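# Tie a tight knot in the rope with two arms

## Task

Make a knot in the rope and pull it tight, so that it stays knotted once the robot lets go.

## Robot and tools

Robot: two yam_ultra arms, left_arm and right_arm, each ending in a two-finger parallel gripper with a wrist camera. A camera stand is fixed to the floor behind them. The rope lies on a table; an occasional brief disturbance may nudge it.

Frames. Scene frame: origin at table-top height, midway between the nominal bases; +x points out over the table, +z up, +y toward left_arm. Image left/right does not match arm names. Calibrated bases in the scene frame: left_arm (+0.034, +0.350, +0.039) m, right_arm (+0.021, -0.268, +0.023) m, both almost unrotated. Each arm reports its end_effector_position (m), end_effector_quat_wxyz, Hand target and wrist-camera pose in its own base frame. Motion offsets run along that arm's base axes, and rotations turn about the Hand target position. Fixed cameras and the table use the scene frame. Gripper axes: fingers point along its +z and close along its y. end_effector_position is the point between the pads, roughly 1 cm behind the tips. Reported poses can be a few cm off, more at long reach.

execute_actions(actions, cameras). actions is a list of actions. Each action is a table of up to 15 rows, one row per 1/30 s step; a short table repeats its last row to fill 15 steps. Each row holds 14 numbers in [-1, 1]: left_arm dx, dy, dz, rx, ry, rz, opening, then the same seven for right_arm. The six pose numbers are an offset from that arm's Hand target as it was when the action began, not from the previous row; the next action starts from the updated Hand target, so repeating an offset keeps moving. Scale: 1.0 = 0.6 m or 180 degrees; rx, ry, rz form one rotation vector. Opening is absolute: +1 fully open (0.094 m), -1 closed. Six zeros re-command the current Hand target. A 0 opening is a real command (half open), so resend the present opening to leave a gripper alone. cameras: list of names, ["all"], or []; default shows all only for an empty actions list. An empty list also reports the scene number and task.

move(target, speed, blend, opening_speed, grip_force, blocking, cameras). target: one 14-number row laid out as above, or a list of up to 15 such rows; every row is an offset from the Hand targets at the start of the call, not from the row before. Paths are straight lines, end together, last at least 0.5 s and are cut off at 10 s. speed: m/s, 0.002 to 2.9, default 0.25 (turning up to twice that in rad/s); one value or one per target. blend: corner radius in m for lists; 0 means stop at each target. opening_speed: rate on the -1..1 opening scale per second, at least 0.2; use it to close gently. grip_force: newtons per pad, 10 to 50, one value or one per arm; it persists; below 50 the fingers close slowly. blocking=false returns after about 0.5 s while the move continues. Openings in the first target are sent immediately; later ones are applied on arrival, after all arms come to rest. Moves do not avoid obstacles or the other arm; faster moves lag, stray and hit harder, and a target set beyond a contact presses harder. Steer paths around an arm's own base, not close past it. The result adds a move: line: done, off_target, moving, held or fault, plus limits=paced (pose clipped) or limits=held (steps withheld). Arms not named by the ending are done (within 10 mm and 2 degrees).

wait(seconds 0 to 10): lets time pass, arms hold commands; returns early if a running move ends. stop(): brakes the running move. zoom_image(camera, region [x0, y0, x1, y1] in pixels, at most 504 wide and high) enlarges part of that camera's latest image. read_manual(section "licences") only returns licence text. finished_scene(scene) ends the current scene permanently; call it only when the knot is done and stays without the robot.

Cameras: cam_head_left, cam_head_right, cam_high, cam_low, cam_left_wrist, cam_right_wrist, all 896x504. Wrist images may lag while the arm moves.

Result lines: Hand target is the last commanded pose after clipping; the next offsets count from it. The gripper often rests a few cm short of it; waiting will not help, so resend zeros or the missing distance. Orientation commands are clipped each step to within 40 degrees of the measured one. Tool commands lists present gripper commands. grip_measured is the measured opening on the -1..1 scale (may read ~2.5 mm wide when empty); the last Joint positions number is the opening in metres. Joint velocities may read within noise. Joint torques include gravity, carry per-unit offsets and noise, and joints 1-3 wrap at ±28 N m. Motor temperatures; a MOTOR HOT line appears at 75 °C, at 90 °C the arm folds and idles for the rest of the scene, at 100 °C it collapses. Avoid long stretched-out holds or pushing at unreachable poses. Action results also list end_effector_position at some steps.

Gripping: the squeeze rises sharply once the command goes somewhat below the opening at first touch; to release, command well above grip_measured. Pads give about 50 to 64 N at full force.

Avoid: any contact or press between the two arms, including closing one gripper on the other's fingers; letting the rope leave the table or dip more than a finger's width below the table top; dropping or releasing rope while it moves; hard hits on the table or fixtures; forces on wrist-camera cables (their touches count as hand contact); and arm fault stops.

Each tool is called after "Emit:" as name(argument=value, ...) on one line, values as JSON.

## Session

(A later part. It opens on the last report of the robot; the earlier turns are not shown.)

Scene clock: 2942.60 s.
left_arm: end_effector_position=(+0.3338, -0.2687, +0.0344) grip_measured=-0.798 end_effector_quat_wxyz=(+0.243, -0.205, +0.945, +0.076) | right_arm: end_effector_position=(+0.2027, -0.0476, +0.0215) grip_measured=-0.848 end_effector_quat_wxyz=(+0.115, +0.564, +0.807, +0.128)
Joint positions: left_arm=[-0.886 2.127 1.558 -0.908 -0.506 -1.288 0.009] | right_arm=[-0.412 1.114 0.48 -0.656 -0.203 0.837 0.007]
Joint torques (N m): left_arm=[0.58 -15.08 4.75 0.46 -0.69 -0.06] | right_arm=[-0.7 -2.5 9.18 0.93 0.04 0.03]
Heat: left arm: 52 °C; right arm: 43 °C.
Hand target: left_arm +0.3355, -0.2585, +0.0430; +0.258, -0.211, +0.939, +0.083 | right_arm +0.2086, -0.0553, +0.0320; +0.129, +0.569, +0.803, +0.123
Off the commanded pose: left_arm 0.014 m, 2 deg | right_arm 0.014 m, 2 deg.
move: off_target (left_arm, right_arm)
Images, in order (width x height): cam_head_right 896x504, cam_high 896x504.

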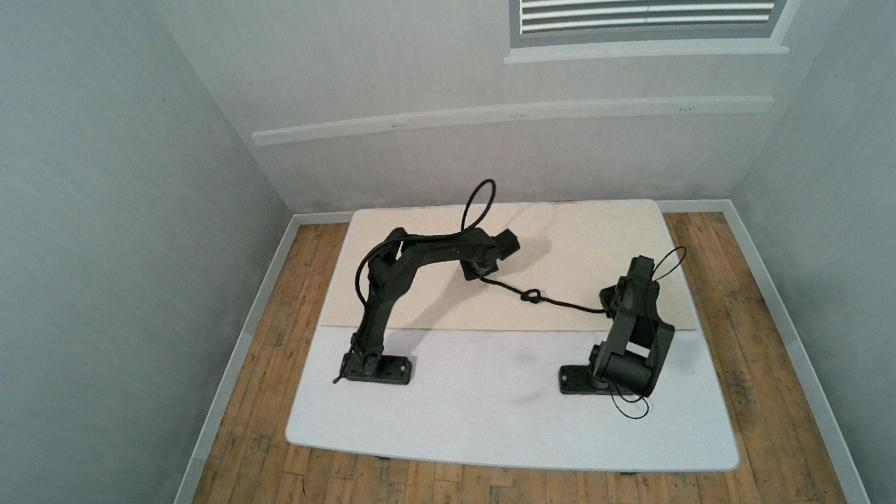

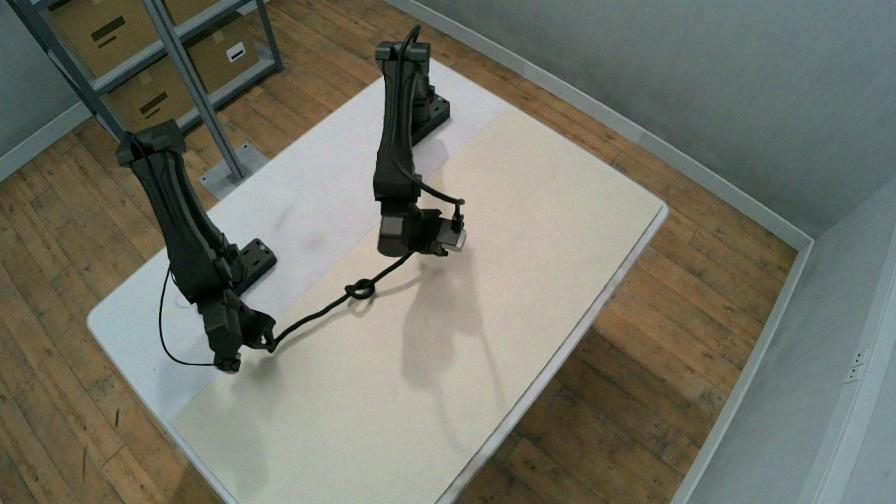

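Emit:
move(target=[0.015,0.06,0.0,0,0,0,-1,-0.01,-0.05,0.0,0,0,0,-1], speed=0.04, cameras=["cam_high","cam_head_right"])

Emit:
zoom_image(camera="cam_head_right", region=[480, 230, 640, 340])

Emit:
zoom_image(camera="cam_high", region=[300, 250, 420, 330])

Scene clock: 2949.37 s.
left_arm: end_effector_position=(+0.3421, -0.2397, +0.0364) grip_measured=-0.798 end_effector_quat_wxyz=(+0.245, -0.206, +0.945, +0.066) | right_arm: end_effector_position=(+0.1962, -0.0701, +0.0237) grip_measured=-0.849 end_effector_quat_wxyz=(+0.110, +0.567, +0.804, +0.140)
Joint positions: left_arm=[-0.819 2.04 1.43 -0.81 -0.493 -1.211 0.009] | right_arm=[-0.583 1.156 0.511 -0.69 -0.272 0.677 0.007]
Joint torques (N m): left_arm=[1.58 -14.15 4.57 0.49 -0.73 0.07] | right_arm=[-1.13 -1.73 9.33 1.04 0.17 -0.01]
Heat: left arm: 52 °C; right arm: 44 °C.
Hand target: left_arm +0.3446, -0.2225, +0.0432; +0.258, -0.211, +0.939, +0.083 | right_arm +0.2025, -0.0853, +0.0319; +0.129, +0.569, +0.803, +0.123
Off the commanded pose: left_arm 0.019 m, 3 deg | right_arm 0.018 m, 3 deg.
move: off_target (left_arm, right_arm)
Images, in order (width x height): cam_head_right 896x504, cam_high 896x504.

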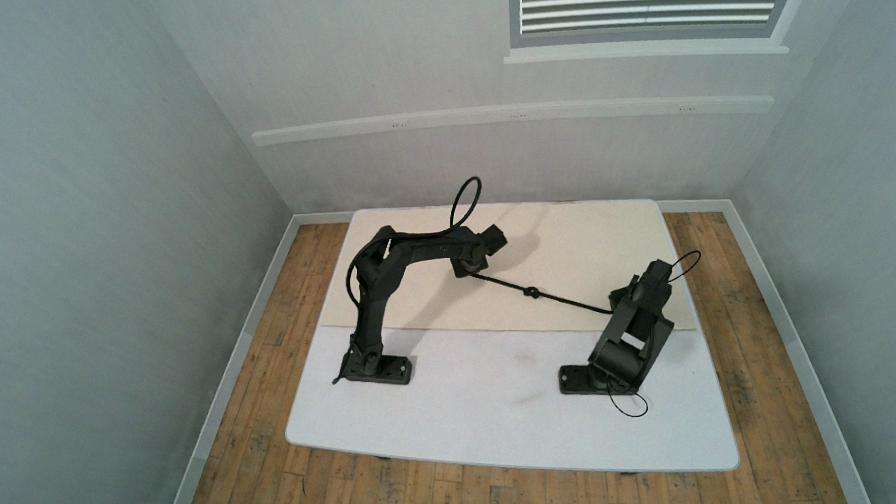

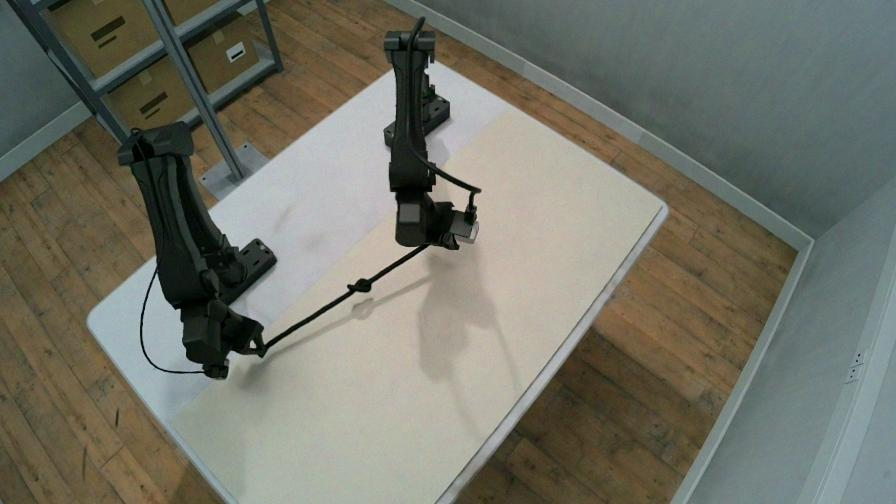

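Scaled by 3.150.

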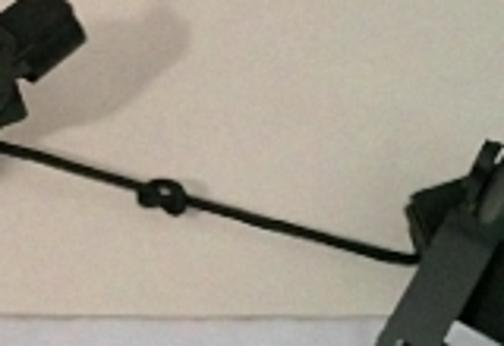

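Scaled by 4.200.

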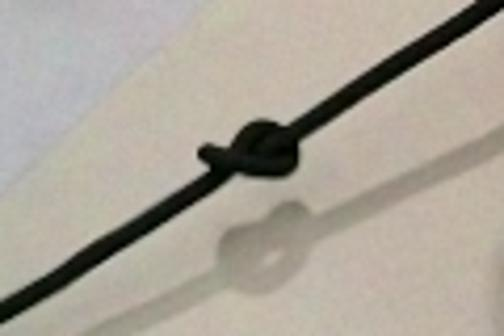

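Nearly tight. Pull a bit more.

Emit:
move(target=[0.015,0.045,0.0,0,0,0,-1,-0.01,-0.035,0.0,0,0,0,-1], speed=0.03, cameras=["cam_high","cam_head_right"])

Emit:
zoom_image(camera="cam_high", region=[300, 250, 420, 330])

Scene clock: 2955.93 s.
left_arm: end_effector_position=(+0.3576, -0.2064, +0.0373) grip_measured=-0.798 end_effector_quat_wxyz=(+0.249, -0.213, +0.942, +0.068) | right_arm: end_effector_position=(+0.1870, -0.0937, +0.0260) grip_measured=-0.986 end_effector_quat_wxyz=(+0.109, +0.573, +0.802, +0.129)
Joint positions: left_arm=[-0.732 1.989 1.353 -0.741 -0.488 -1.13 0.009] | right_arm=[-0.705 1.194 0.55 -0.726 -0.274 0.562 0.001]
Joint torques (N m): left_arm=[-0.08 -13.52 4.89 0.49 -0.63 0] | right_arm=[-0.58 -2.09 8.79 1.1 -0.05 -0.03]
Heat: left arm: 53 °C; right arm: 44 °C.
Hand target: left_arm +0.3536, -0.1955, +0.0432; +0.258, -0.211, +0.939, +0.083 | right_arm +0.1966, -0.1063, +0.0319; +0.129, +0.569, +0.803, +0.123
Off the commanded pose: left_arm 0.013 m, 2 deg | right_arm 0.017 m, 2 deg.
move: off_target (left_arm, right_arm)
Images, in order (width x height): cam_head_right 896x504, cam_high 896x504.

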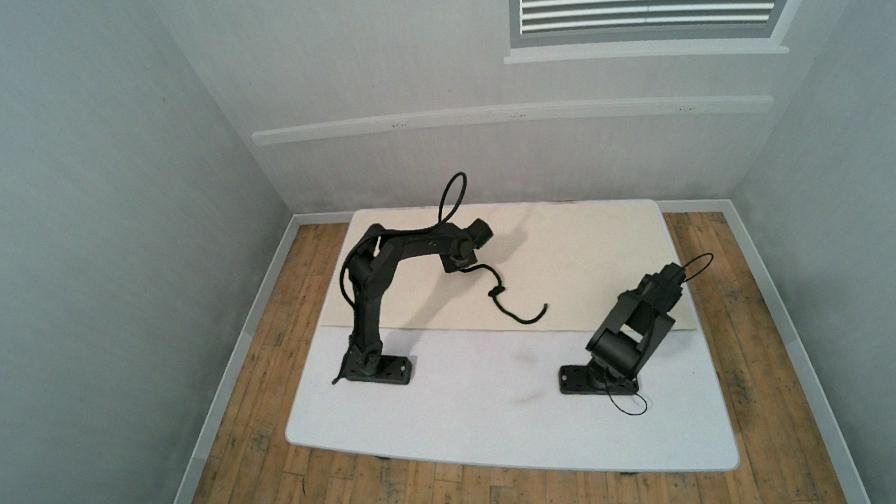

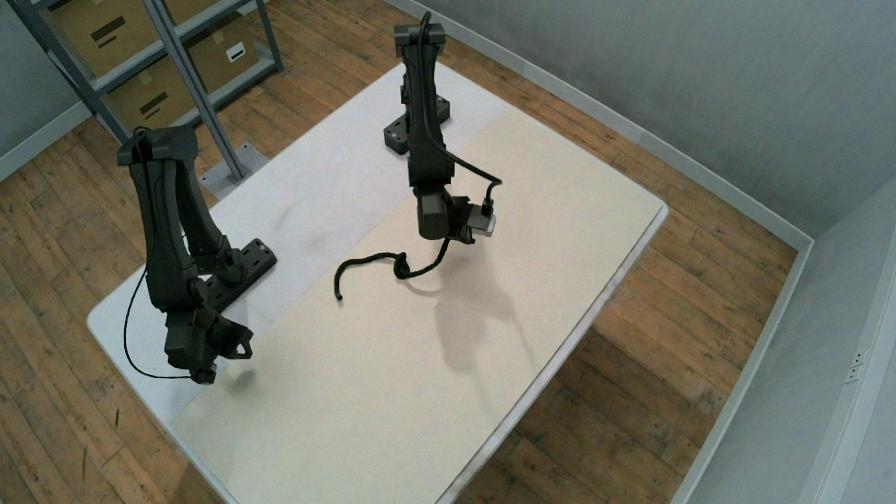

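Scaled by 4.200.

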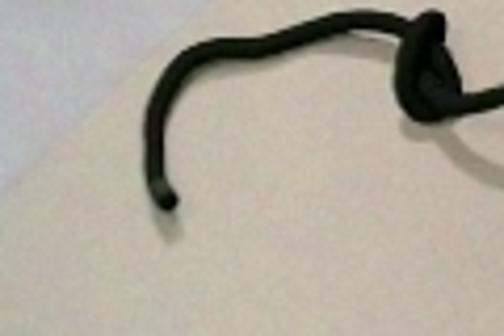

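Emit:
move(target=[0,0,-0.08,0,0,0,-1,0,0,0.12,0,0,0,-0.3], speed=0.1, cameras=["cam_high","cam_low","cam_right_wrist"])

Emit:
zoom_image(camera="cam_high", region=[320, 220, 480, 320])

Emit:
zoom_image(camera="cam_low", region=[300, 150, 480, 260])

Scene clock: 2967.30 s.
left_arm: end_effector_position=(+0.3539, -0.2027, +0.0026) grip_measured=-0.798 end_effector_quat_wxyz=(+0.251, -0.213, +0.942, +0.068) | right_arm: end_effector_position=(+0.1948, -0.1008, +0.0924) grip_measured=-0.303 end_effector_quat_wxyz=(+0.114, +0.570, +0.804, +0.127)
Joint positions: left_arm=[-0.732 2.027 1.255 -0.6 -0.49 -1.127 0.009] | right_arm=[-0.705 1.151 0.797 -1.006 -0.273 0.556 0.033]
Joint torques (N m): left_arm=[0.17 -9.98 4.74 0.87 -0.62 0.03] | right_arm=[-0.79 -3.62 9.16 0.8 -0.09 -0.03]
Heat: left arm: 54 °C; right arm: 44 °C.
Hand target: left_arm +0.3535, -0.1954, -0.0048; +0.258, -0.211, +0.939, +0.083 | right_arm +0.1966, -0.1064, +0.1040; +0.129, +0.569, +0.803, +0.123
Off the commanded pose: left_arm 0.010 m, 2 deg | right_arm 0.013 m, 2 deg.
move: off_target (right_arm)
camera_calibration:
cam_right_wrist: T_world_to_cam=[[-0.886774, -0.321806, -0.331773, 0.172062], [-0.426363, 0.846679, 0.318354, 0.180159], [0.178457, 0.423764, -0.888019, 0.175332], [0, 0, 0, 1]] pos_world=[0.198104, -0.171466, 0.155429]
Images, in order (width x height): cam_high 896x504, cam_low 896x504, cam_right_wrist 896x504.

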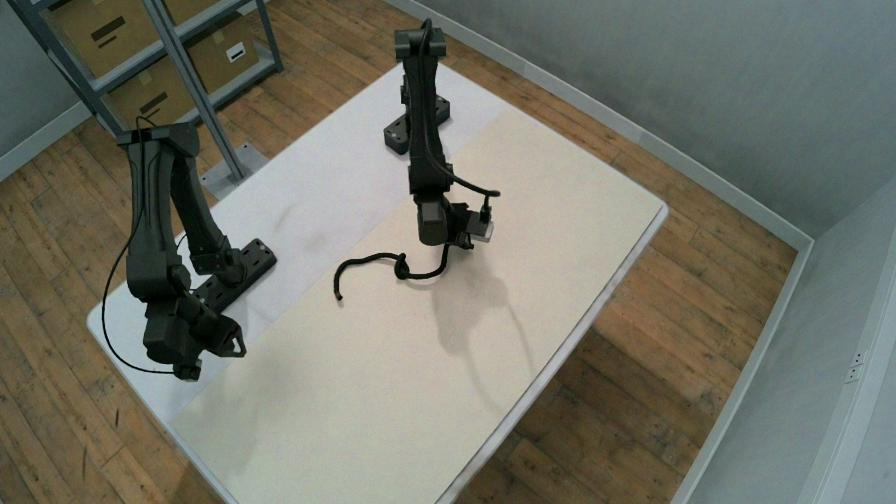

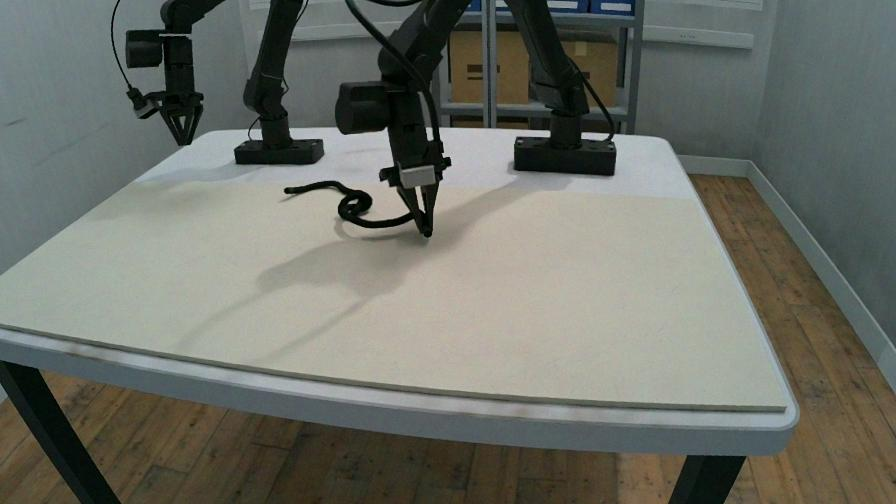

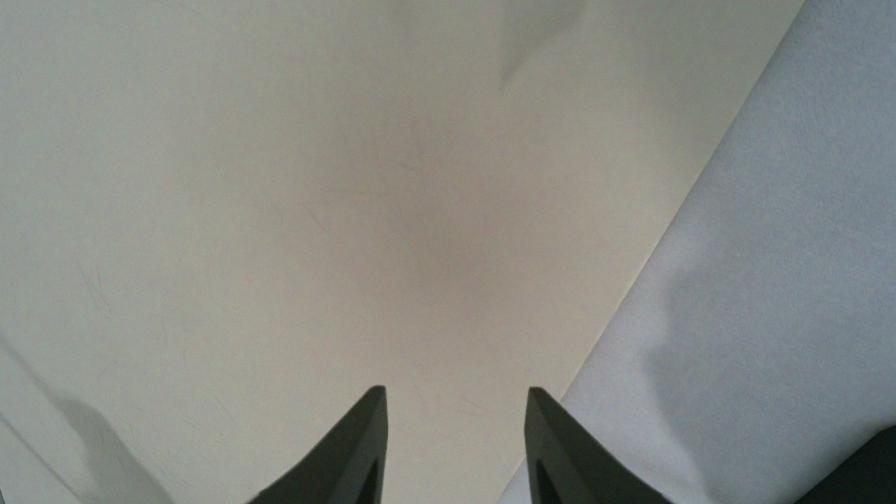

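Scaled by 3.150.

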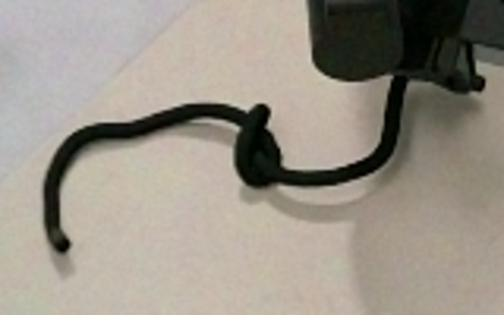

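Scaled by 2.800.

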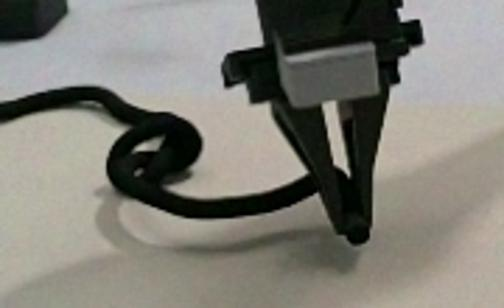

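Emit:
move(target=[0,0,0,0,0,0,-1,-0.011,0.55,0.0,0,0,0.517,-0.3], speed=0.2, cameras=["cam_right_wrist"])

Scene clock: 2985.80 s.
left_arm: end_effector_position=(+0.3540, -0.2027, +0.0026) grip_measured=-0.798 end_effector_quat_wxyz=(+0.251, -0.213, +0.942, +0.067) | right_arm: end_effector_position=(+0.1836, +0.2147, +0.0974) grip_measured=-0.303 end_effector_quat_wxyz=(-0.010, -0.183, +0.968, +0.169)
Joint positions: left_arm=[-0.732 2.027 1.255 -0.599 -0.49 -1.127 0.009] | right_arm=[0.664 1.473 1.055 -1.01 -0.309 0.313 0.033]
Joint torques (N m): left_arm=[0.18 -9.98 4.74 0.86 -0.62 0.03] | right_arm=[0.44 -3.97 9.31 0.87 -0.22 -0.02]
Heat: left arm: 52 °C; right arm: 44 °C.
Hand target: left_arm +0.3536, -0.1954, -0.0048; +0.258, -0.211, +0.939, +0.083 | right_arm +0.1900, +0.2237, +0.1039; +0.000, -0.192, +0.965, +0.178
Off the commanded pose: left_arm 0.010 m, 2 deg | right_arm 0.013 m, 2 deg.
move: off_target (right_arm)
camera_calibration:
cam_right_wrist: T_world_to_cam=[[0.354298, -0.875444, -0.328742, 0.155947], [-0.833446, -0.45504, 0.313539, 0.261326], [-0.424076, 0.162902, -0.890855, 0.214945], [0, 0, 0, 1]] pos_world=[0.253702, 0.220421, 0.160815]
Images, in order (width x height): cam_right_wrist 896x504.

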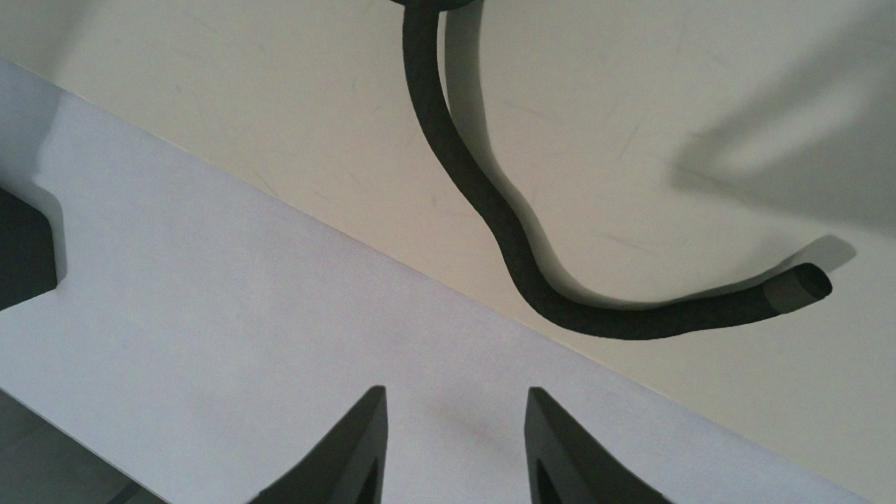

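Emit:
move(target=[[0,0,0,0,0,0,-1,0.057,0.087,-0.08,0,0,0.11,-0.3],[0,0,0,0,0,0,-1,0.057,0.087,-0.15,0,0,0.11,-0.3]], speed=0.12, cameras=["cam_right_wrist"])

Scene clock: 2997.83 s.
left_arm: end_effector_position=(+0.3540, -0.2027, +0.0026) grip_measured=-0.798 end_effector_quat_wxyz=(+0.251, -0.213, +0.942, +0.067) | right_arm: end_effector_position=(+0.2028, +0.2424, +0.0711) grip_measured=-0.303 end_effector_quat_wxyz=(-0.031, -0.271, +0.948, +0.165)
Joint positions: left_arm=[-0.732 2.027 1.255 -0.599 -0.49 -1.127 0.009] | right_arm=[0.685 1.684 1.164 -0.974 -0.33 0.141 0.033]
Joint torques (N m): left_arm=[0.17 -9.96 4.74 0.86 -0.62 0.03] | right_arm=[-0.03 -6.84 6.06 0.64 -0.17 0.06]
Heat: left arm: 51 °C; right arm: 44 °C.
Hand target: left_arm +0.3536, -0.1954, -0.0048; +0.258, -0.211, +0.939, +0.083 | right_arm +0.2021, +0.2418, +0.0717; -0.032, -0.270, +0.948, +0.165 (not the last commanded pose)
Off the commanded pose: left_arm 0.010 m, 2 deg | right_arm 0.070 m, 10 deg.
move: held (right_arm; a check stopped the path); path passed 0 of 2 targets; limits=held
pose unreachable (right arm): on one or more control steps of this call, first in action 0 (counted from 0), this arm could not follow its commanded pose, so it was not sent that pose on those steps. It may still have moved: this result reports where it is.
cause: moving toward the commanded pose would bring a part of the arm too close to another arm (this arm's wrist camera and the left arm's wrist (the part past joint 4), 26 mm apart when this arm was first held).
camera_calibration:
cam_right_wrist: T_world_to_cam=[[0.506044, -0.797605, -0.328246, 0.115116], [-0.732017, -0.598435, 0.325617, 0.311616], [-0.456148, 0.0755051, -0.886695, 0.222654], [0, 0, 0, 1]] pos_world=[0.271418, 0.261487, 0.133745]
Images, in order (width x height): cam_right_wrist 896x504.

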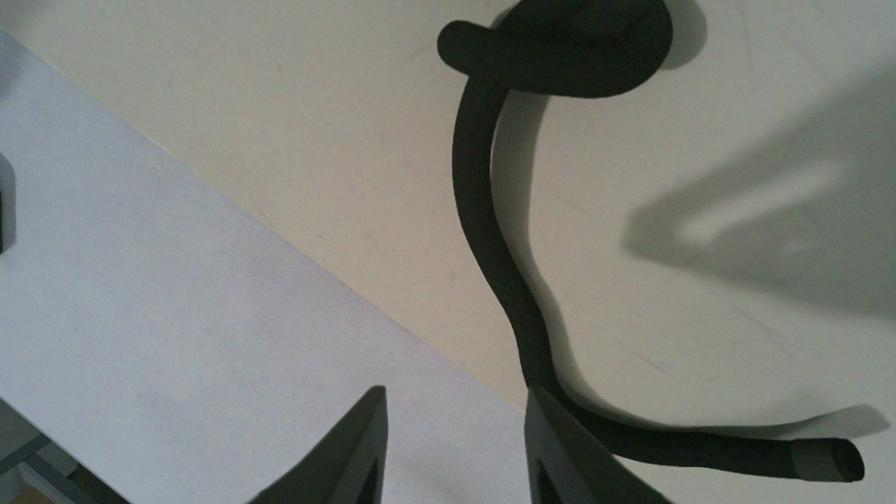

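Emit:
move(target=[[0,0,0,0,0,0,-1,0.0,0.012,-0.06,0.047,0.029,0,-0.3],[0,0,0,0,0,0,-1,0.0,0.016,-0.11,0.047,0.029,0,-0.3]], speed=0.1, cameras=["cam_right_wrist"])

Scene clock: 3012.33 s.
left_arm: end_effector_position=(+0.3540, -0.2027, +0.0026) grip_measured=-0.798 end_effector_quat_wxyz=(+0.251, -0.213, +0.942, +0.067) | right_arm: end_effector_position=(+0.2065, +0.2527, +0.0137) grip_measured=-0.303 end_effector_quat_wxyz=(-0.045, -0.265, +0.932, +0.245)
Joint positions: left_arm=[-0.732 2.027 1.255 -0.599 -0.49 -1.127 0.009] | right_arm=[0.616 1.805 1.006 -0.687 -0.496 0.083 0.033]
Joint torques (N m): left_arm=[0.18 -9.98 4.72 0.87 -0.62 0.03] | right_arm=[-0.09 -5.87 4.49 0.84 -0.34 0.03]
Motor temperatures (°C): left_arm=[29 50 36 35 32 31 32] | right_arm=[30 34 44 33 30 31 31]
Heat: left arm: 50 °C; right arm: 44 °C.
Hand target: left_arm +0.3536, -0.1954, -0.0048; +0.258, -0.211, +0.939, +0.083 | right_arm +0.2021, +0.2514, +0.0057; -0.055, -0.264, +0.931, +0.247
Off the commanded pose: left_arm 0.010 m, 2 deg | right_arm 0.009 m, 1 deg.
move: done
camera_calibration:
cam_right_wrist: T_world_to_cam=[[0.475126, -0.738826, -0.477903, 0.0961747], [-0.711006, -0.64233, 0.286151, 0.34638], [-0.518387, 0.203834, -0.830497, 0.152255], [0, 0, 0, 1]] pos_world=[0.27951, 0.262512, 0.073293]
Images, in order (width x height): cam_right_wrist 896x504.

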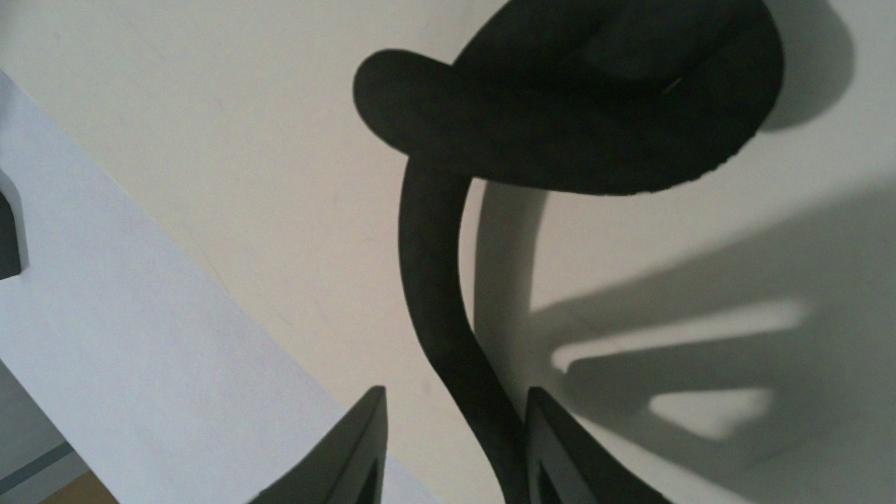

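Emit:
move(target=[[0,0,0,0,0,0,-1,0.003,-0.005,-0.018,0,0,0,-0.3],[0,0,0,0,0,0,-1,0.003,-0.005,-0.018,0,0,0,-1]], speed=0.06, opening_speed=0.6, cameras=["cam_right_wrist"])

Scene clock: 3020.00 s.
left_arm: end_effector_position=(+0.3540, -0.2027, +0.0026) grip_measured=-0.798 end_effector_quat_wxyz=(+0.251, -0.213, +0.942, +0.067) | right_arm: end_effector_position=(+0.2074, +0.2529, +0.0054) grip_measured=-0.986 end_effector_quat_wxyz=(-0.045, -0.265, +0.930, +0.250)
Joint positions: left_arm=[-0.732 2.027 1.255 -0.599 -0.49 -1.127 0.009] | right_arm=[0.61 1.827 0.991 -0.649 -0.506 0.076 0.001]
Joint torques (N m): left_arm=[0.18 -9.98 4.74 0.86 -0.62 0.04] | right_arm=[-0.49 -5.68 4.22 0.86 -0.26 -0.05]
Heat: left arm: 50 °C; right arm: 43 °C.
Hand target: left_arm +0.3535, -0.1954, -0.0048; +0.258, -0.211, +0.939, +0.083 | right_arm +0.2039, +0.2484, -0.0051; -0.055, -0.263, +0.931, +0.247
Off the commanded pose: left_arm 0.010 m, 2 deg | right_arm 0.012 m, 1 deg.
move: off_target (right_arm); target 2's new opening was sent with right_arm's hand 0.011 m and 1 deg from that target
camera_calibration:
cam_right_wrist: T_world_to_cam=[[0.474122, -0.733993, -0.486274, 0.0909232], [-0.710049, -0.645323, 0.281759, 0.350121], [-0.520613, 0.21169, -0.827133, 0.144269], [0, 0, 0, 1]] pos_world=[0.280603, 0.262138, 0.0648936]
Images, in order (width x height): cam_right_wrist 896x504.

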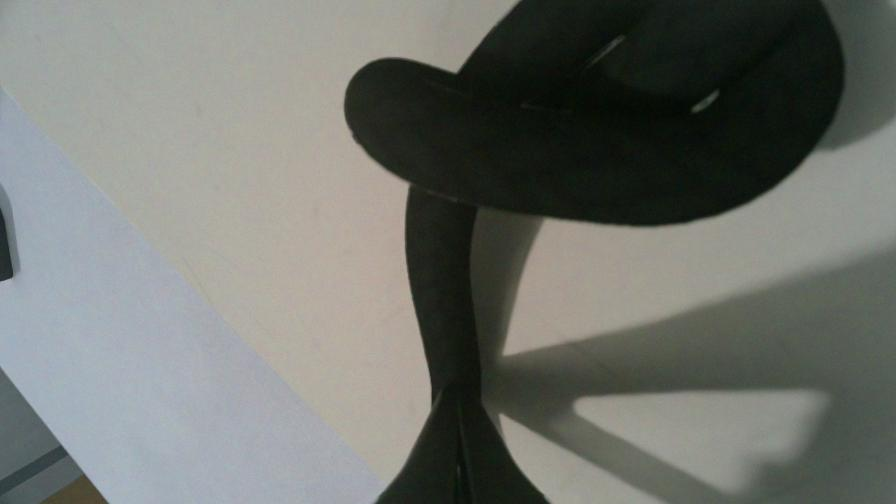

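Emit:
move(target=[[0,0,0,0,0,0,-1,0,0,0.02,0,0,0,-0.3],[0,0,0,0,0,0,-1,0,0,-0.02,0,0,0,-0.3]], speed=0.06, opening_speed=0.8, cameras=["cam_right_wrist"])

Scene clock: 3028.77 s.
left_arm: end_effector_position=(+0.3540, -0.2027, +0.0026) grip_measured=-0.798 end_effector_quat_wxyz=(+0.251, -0.213, +0.942, +0.067) | right_arm: end_effector_position=(+0.2073, +0.2537, -0.0003) grip_measured=-0.303 end_effector_quat_wxyz=(-0.045, -0.265, +0.930, +0.252)
Joint positions: left_arm=[-0.732 2.027 1.255 -0.599 -0.49 -1.127 0.009] | right_arm=[0.61 1.841 0.98 -0.623 -0.511 0.076 0.033]
Joint torques (N m): left_arm=[0.2 -9.98 4.75 0.86 -0.63 0.03] | right_arm=[-0.5 -4.77 3.51 1.09 -0.22 -0.05]
Heat: left arm: 49 °C; right arm: 42 °C.
Hand target: left_arm +0.3535, -0.1954, -0.0048; +0.258, -0.211, +0.939, +0.083 | right_arm +0.2039, +0.2484, -0.0172; -0.055, -0.263, +0.931, +0.247
Off the commanded pose: left_arm 0.010 m, 2 deg | right_arm 0.018 m, 1 deg.
move: off_target (right_arm)
camera_calibration:
cam_right_wrist: T_world_to_cam=[[0.473758, -0.731559, -0.49028, 0.0883026], [-0.709404, -0.646901, 0.27976, 0.352471], [-0.521823, 0.215268, -0.825446, 0.138724], [0, 0, 0, 1]] pos_world=[0.280599, 0.26275, 0.0591943]
Images, in order (width x height): cam_right_wrist 896x504.

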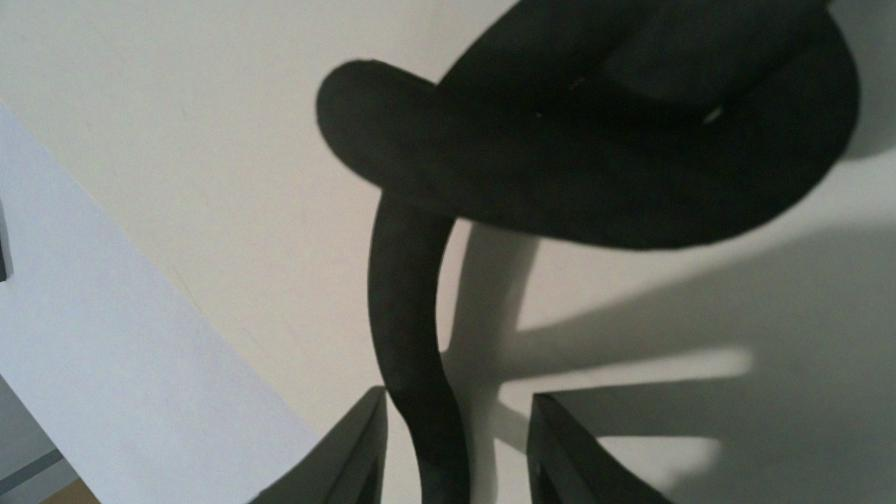

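Emit:
move(target=[[0,0,0,0,0,0,-1,-0.004,0.006,0.0,0,0,0,-0.3],[0,0,0,0,0,0,-1,-0.004,0.006,0,0,0,0,-1]], speed=0.06, opening_speed=0.6, cameras=["cam_right_wrist"])

Scene clock: 3035.43 s.
left_arm: end_effector_position=(+0.3540, -0.2027, +0.0026) grip_measured=-0.798 end_effector_quat_wxyz=(+0.251, -0.213, +0.942, +0.067) | right_arm: end_effector_position=(+0.2098, +0.2544, -0.0027) grip_measured=-0.782 end_effector_quat_wxyz=(-0.040, -0.264, +0.930, +0.251)
Joint positions: left_arm=[-0.732 2.027 1.255 -0.599 -0.49 -1.127 0.009] | right_arm=[0.61 1.845 0.975 -0.601 -0.506 0.083 0.01]
Joint torques (N m): left_arm=[0.17 -9.98 4.75 0.86 -0.62 0.03] | right_arm=[0.55 -5.14 3.78 0.97 -0.26 0.04]
Heat: left arm: 49 °C; right arm: 42 °C.
Hand target: left_arm +0.3535, -0.1954, -0.0048; +0.258, -0.211, +0.939, +0.083 | right_arm +0.2015, +0.2521, -0.0171; -0.055, -0.263, +0.931, +0.247
Off the commanded pose: left_arm 0.010 m, 2 deg | right_arm 0.017 m, 2 deg.
move: off_target (right_arm); target 2's new opening was sent with right_arm's hand 0.018 m and 1 deg from that target
camera_calibration:
cam_right_wrist: T_world_to_cam=[[0.47396, -0.733982, -0.486449, 0.0869917], [-0.716278, -0.64269, 0.271839, 0.355686], [-0.512161, 0.219592, -0.830344, 0.134694], [0, 0, 0, 1]] pos_world=[0.282524, 0.262869, 0.0574698]
Images, in order (width x height): cam_right_wrist 896x504.

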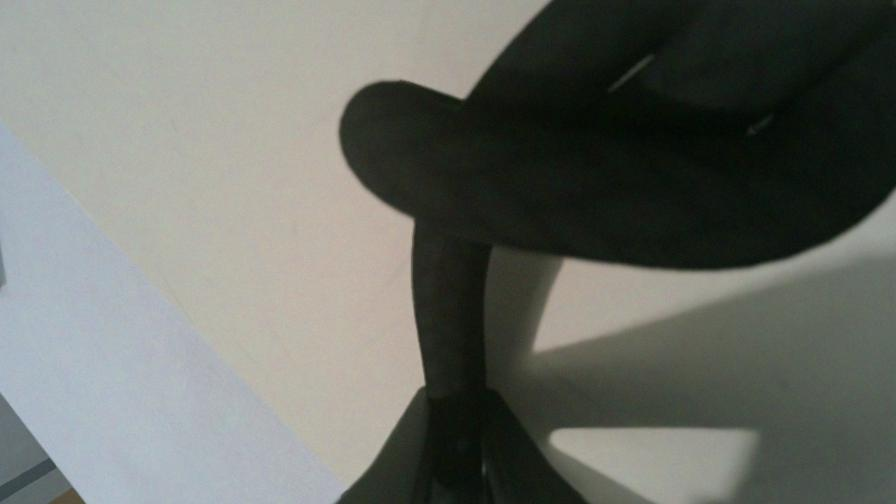

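Emit:
move(target=[[0,0,0.04,0,0,0,-1,0,0,0.04,0,0,0,-1],[0.02,0.04,0.04,0,0,0.08,-1,-0.03,-0.1,0.04,0,0,0.06,-1]], speed=0.05, blend=[0.005,0], cameras=["cam_high","cam_head_right"])

Emit:
zoom_image(camera="cam_high", region=[320, 220, 480, 320])

Scene clock: 3047.27 s.
left_arm: end_effector_position=(+0.3582, -0.1756, +0.0163) grip_measured=-0.798 end_effector_quat_wxyz=(+0.234, -0.322, +0.912, +0.102) | right_arm: end_effector_position=(+0.1899, +0.1975, +0.0034) grip_measured=-0.782 end_effector_quat_wxyz=(-0.074, -0.351, +0.902, +0.240)
Joint positions: left_arm=[-0.681 2.057 1.371 -0.805 -0.511 -1.339 0.009] | right_arm=[0.481 1.791 0.937 -0.821 -0.498 -0.287 0.01]
Joint torques (N m): left_arm=[0.64 -9.81 8.77 0.26 -0.68 -0.08] | right_arm=[-0.59 -8.57 3.77 0.05 -0.26 -0.04]
Heat: left arm: 49 °C; right arm: 42 °C.
Hand target: left_arm +0.3655, -0.1714, +0.0191; +0.245, -0.327, +0.905, +0.114 | right_arm +0.1835, +0.1920, +0.0069; -0.078, -0.350, +0.902, +0.241
Off the commanded pose: left_arm 0.009 m, 2 deg | right_arm 0.009 m, 0 deg.
move: done
Images, in order (width x height): cam_head_right 896x504, cam_high 896x504.

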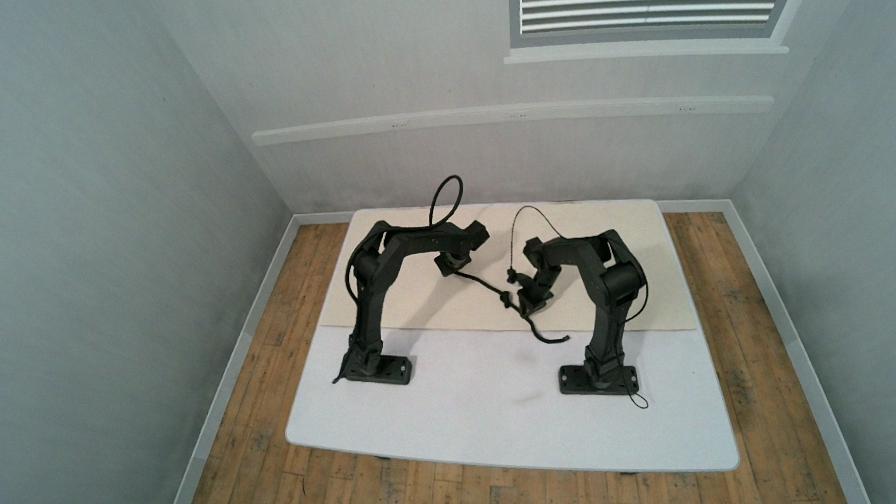

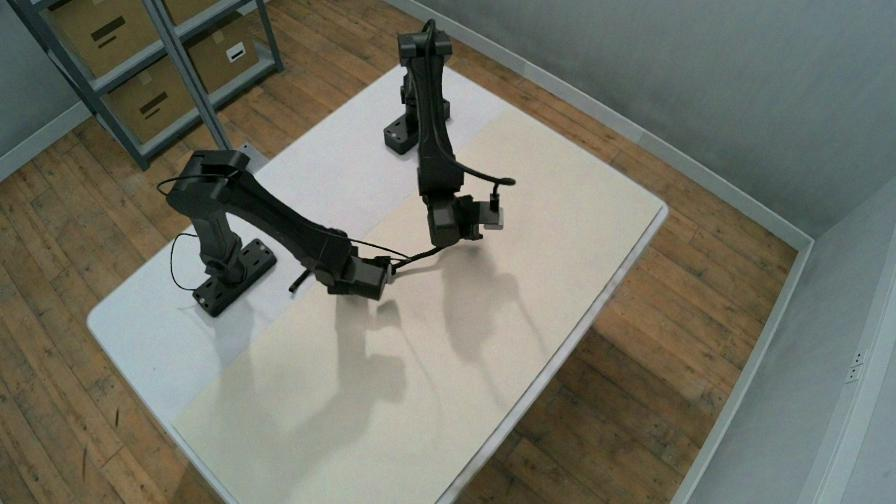

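Scaled by 3.150.

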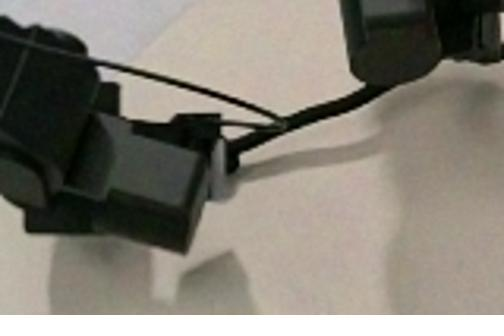

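Emit:
move(target=[0.02,0.03,0.005,0,0,0,-1,-0.03,-0.035,0.01,0,0,0,-1], speed=0.03, cameras=["cam_head_left","cam_head_right"])

Emit:
zoom_image(camera="cam_head_right", region=[450, 250, 570, 350])

Scene clock: 3054.60 s.
left_arm: end_effector_position=(+0.3630, -0.1642, +0.0143) grip_measured=-0.798 end_effector_quat_wxyz=(+0.220, -0.317, +0.916, +0.106) | right_arm: end_effector_position=(+0.1810, +0.1838, +0.0138) grip_measured=-0.782 end_effector_quat_wxyz=(-0.053, -0.357, +0.899, +0.248)
Joint positions: left_arm=[-0.641 2.057 1.371 -0.805 -0.488 -1.288 0.009] | right_arm=[0.443 1.69 0.862 -0.825 -0.506 -0.334 0.01]
Joint torques (N m): left_arm=[1.96 -11.21 7.73 0.54 -0.87 0.06] | right_arm=[-0.83 -7.28 3.18 -0.2 -0.14 -0.01]
Heat: left arm: 48 °C; right arm: 41 °C.
Hand target: left_arm +0.3776, -0.1535, +0.0222; +0.245, -0.327, +0.905, +0.114 | right_arm +0.1655, +0.1710, +0.0129; -0.078, -0.350, +0.902, +0.241
Off the commanded pose: left_arm 0.020 m, 3 deg | right_arm 0.020 m, 3 deg.
move: off_target (left_arm, right_arm)
Images, in order (width x height): cam_head_left 896x504, cam_head_right 896x504.

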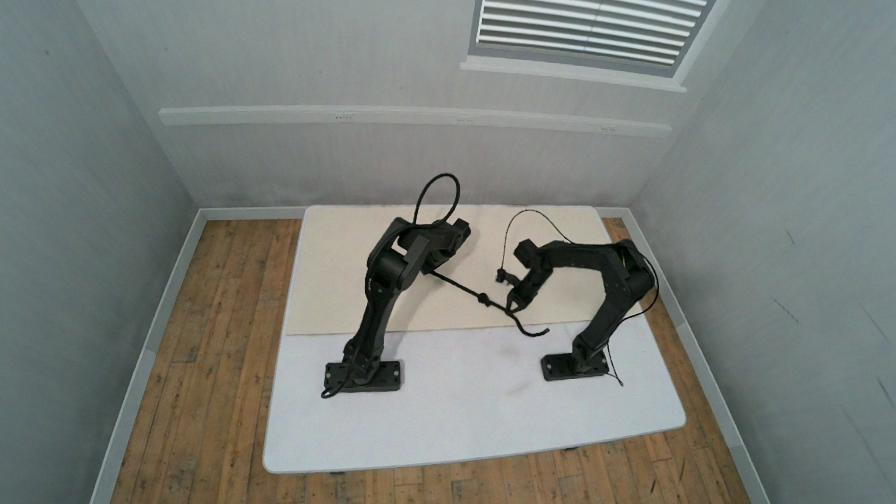

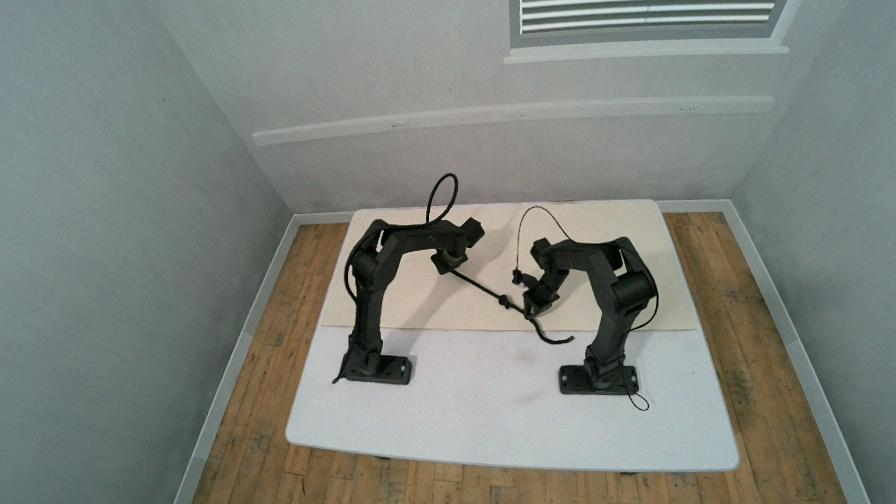

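Scaled by 4.200.

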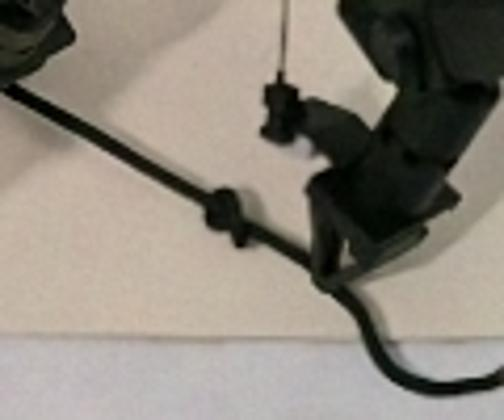

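Emit:
move(target=[0.012,0.018,0.0,0,0,0,-1,-0.012,-0.018,0.0,0,0,0,-1], speed=0.03, cameras=["cam_right_wrist","cam_high"])

Emit:
zoom_image(camera="cam_high", region=[340, 210, 470, 310])

Scene clock: 3060.63 s.
left_arm: end_effector_position=(+0.3676, -0.1633, +0.0122) grip_measured=-0.798 end_effector_quat_wxyz=(+0.211, -0.314, +0.921, +0.094) | right_arm: end_effector_position=(+0.1834, +0.1812, +0.0164) grip_measured=-0.782 end_effector_quat_wxyz=(-0.031, -0.363, +0.895, +0.256)
Joint positions: left_arm=[-0.619 2.057 1.371 -0.784 -0.456 -1.252 0.009] | right_arm=[0.42 1.655 0.832 -0.797 -0.52 -0.364 0.01]
Joint torques (N m): left_arm=[2.88 -11.73 7.12 0.57 -1.16 0.06] | right_arm=[-0.98 -6.86 2.82 -0.55 0 -0.04]
Heat: left arm: 48 °C; right arm: 41 °C.
Hand target: left_arm +0.3849, -0.1426, +0.0222; +0.245, -0.327, +0.905, +0.114 | right_arm +0.1583, +0.1603, +0.0129; -0.078, -0.350, +0.902, +0.241
Off the commanded pose: left_arm 0.029 m, 5 deg | right_arm 0.033 m, 6 deg.
move: off_target (left_arm, right_arm)
camera_calibration:
cam_right_wrist: T_world_to_cam=[[0.637253, -0.603436, -0.479347, 0.00138069], [-0.588052, -0.782769, 0.203637, 0.287475], [-0.4981, 0.152113, -0.853673, 0.16316], [0, 0, 0, 1]] pos_world=[0.249441, 0.201041, 0.081407]
Images, in order (width x height): cam_high 896x504, cam_right_wrist 896x504.

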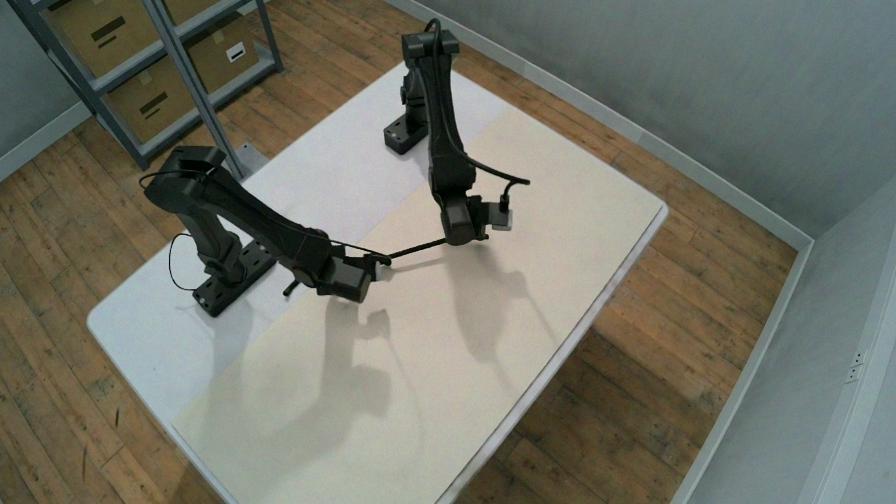

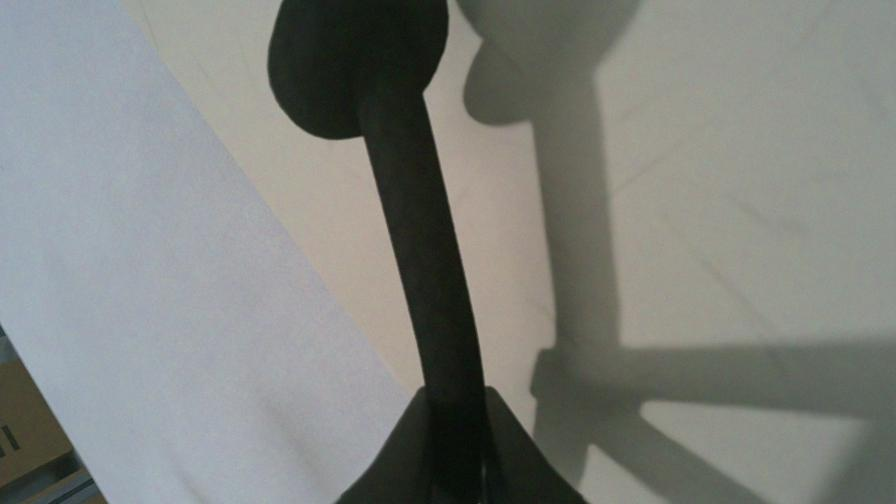

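Scaled by 3.877.

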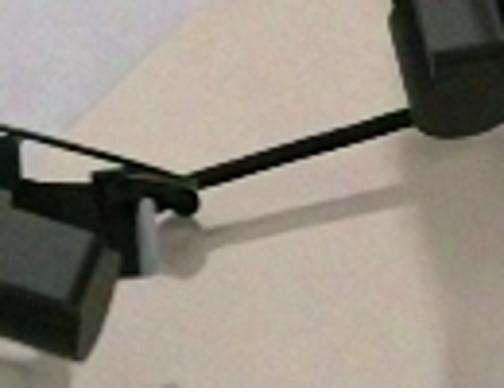

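Emit:
move(target=[[-0.04,-0.05,0,0,0,0,-1,0.05,0.05,0.0,0,0,0,-1],[-0.04,-0.05,-0.05,0,0,0,-1,0.05,0.05,-0.045,0,0,0,-1]], speed=0.06, cameras=[])

Emit:
move(target=[0,0,0,0,0,0,-0.4,0,0,0,0,0,0,-0.4], opening_speed=0.6, cameras=["cam_right_wrist","cam_left_wrist"])

Scene clock: 3069.53 s.
left_arm: end_effector_position=(+0.3636, -0.1800, +0.0017) grip_measured=-0.798 end_effector_quat_wxyz=(+0.238, -0.329, +0.909, +0.097) | right_arm: end_effector_position=(+0.1898, +0.1885, -0.0040) grip_measured=-0.783 end_effector_quat_wxyz=(-0.078, -0.347, +0.903, +0.240)
Joint positions: left_arm=[-0.682 2.1 1.371 -0.754 -0.513 -1.353 0.009] | right_arm=[0.452 1.804 0.915 -0.808 -0.496 -0.314 0.01]
Joint torques (N m): left_arm=[-0.12 -10.3 4.3 0.65 -0.66 -0.07] | right_arm=[0.53 -4.88 3.79 0.69 -0.25 0.04]
Heat: left arm: 48 °C; right arm: 41 °C.
Hand target: left_arm +0.3608, -0.1726, -0.0078; +0.245, -0.327, +0.905, +0.114 | right_arm +0.1882, +0.1902, -0.0142; -0.078, -0.350, +0.902, +0.241
Off the commanded pose: left_arm 0.012 m, 2 deg | right_arm 0.010 m, 0 deg.
move: off_target (left_arm)
No camera images: "cameras" was empty.

Scene clock: 3070.73 s.
left_arm: end_effector_position=(+0.3638, -0.1801, +0.0018) grip_measured=-0.402 end_effector_quat_wxyz=(+0.239, -0.329, +0.909, +0.097) | right_arm: end_effector_position=(+0.1872, +0.1926, -0.0017) grip_measured=-0.403 end_effector_quat_wxyz=(-0.080, -0.346, +0.900, +0.252)
Joint positions: left_arm=[-0.682 2.1 1.371 -0.754 -0.514 -1.353 0.028] | right_arm=[0.455 1.804 0.915 -0.81 -0.522 -0.313 0.028]
Joint torques (N m): left_arm=[-0.12 -10.3 4.31 0.65 -0.66 -0.07] | right_arm=[0.32 -4.92 3.81 0.7 -0.03 0.04]
Heat: left arm: 48 °C; right arm: 41 °C.
Hand target: left_arm +0.3608, -0.1726, -0.0078; +0.245, -0.327, +0.905, +0.114 | right_arm +0.1882, +0.1902, -0.0142; -0.078, -0.350, +0.902, +0.241
Off the commanded pose: left_arm 0.013 m, 2 deg | right_arm 0.013 m, 1 deg.
move: off_target (left_arm, right_arm)
camera_calibration:
cam_left_wrist: T_world_to_cam=[[0.627688, -0.778362, -0.0126391, -0.366392], [-0.776195, -0.624537, -0.0864564, 0.207283], [0.0594008, 0.0640781, -0.996175, 0.0844706], [0, 0, 0, 1]] pos_world=[0.385854, -0.161142, 0.0974376]
cam_right_wrist: T_world_to_cam=[[0.58468, -0.632735, -0.507735, 0.0125903], [-0.572346, -0.765269, 0.294588, 0.296287], [-0.574951, 0.11836, -0.809582, 0.168787], [0, 0, 0, 1]] pos_world=[0.259262, 0.214728, 0.0557568]
Images, in order (width x height): cam_left_wrist 896x504, cam_right_wrist 896x504.

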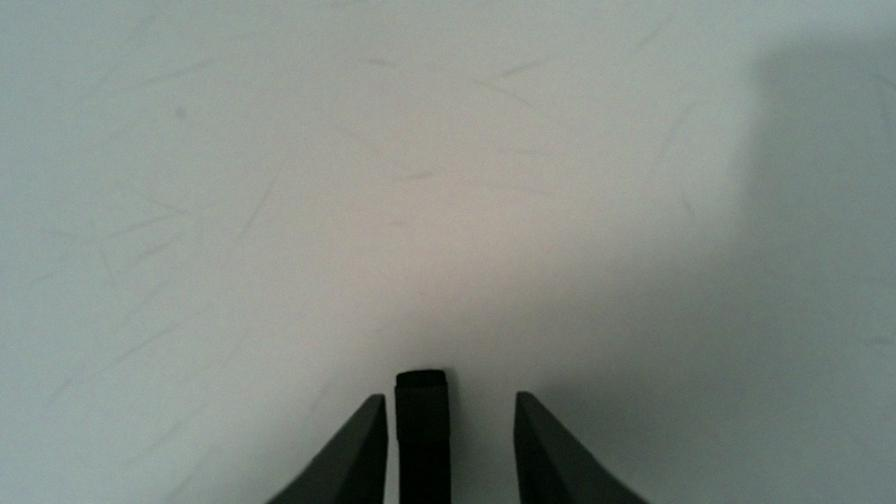

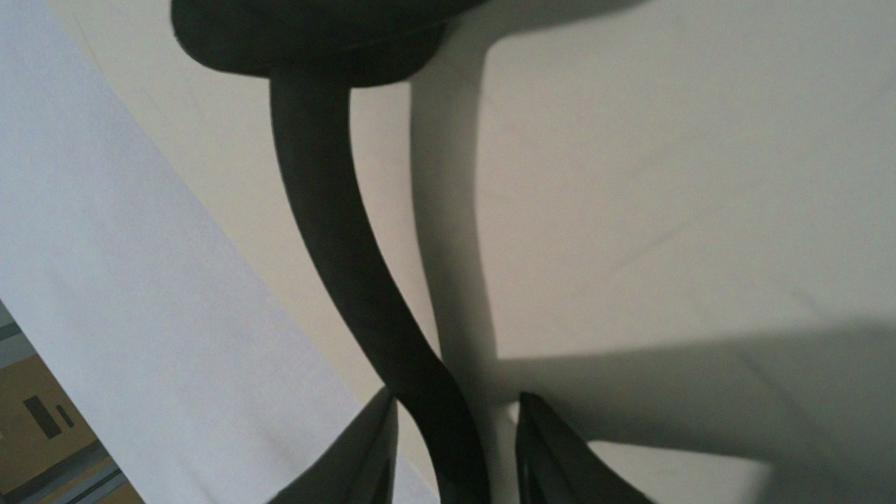

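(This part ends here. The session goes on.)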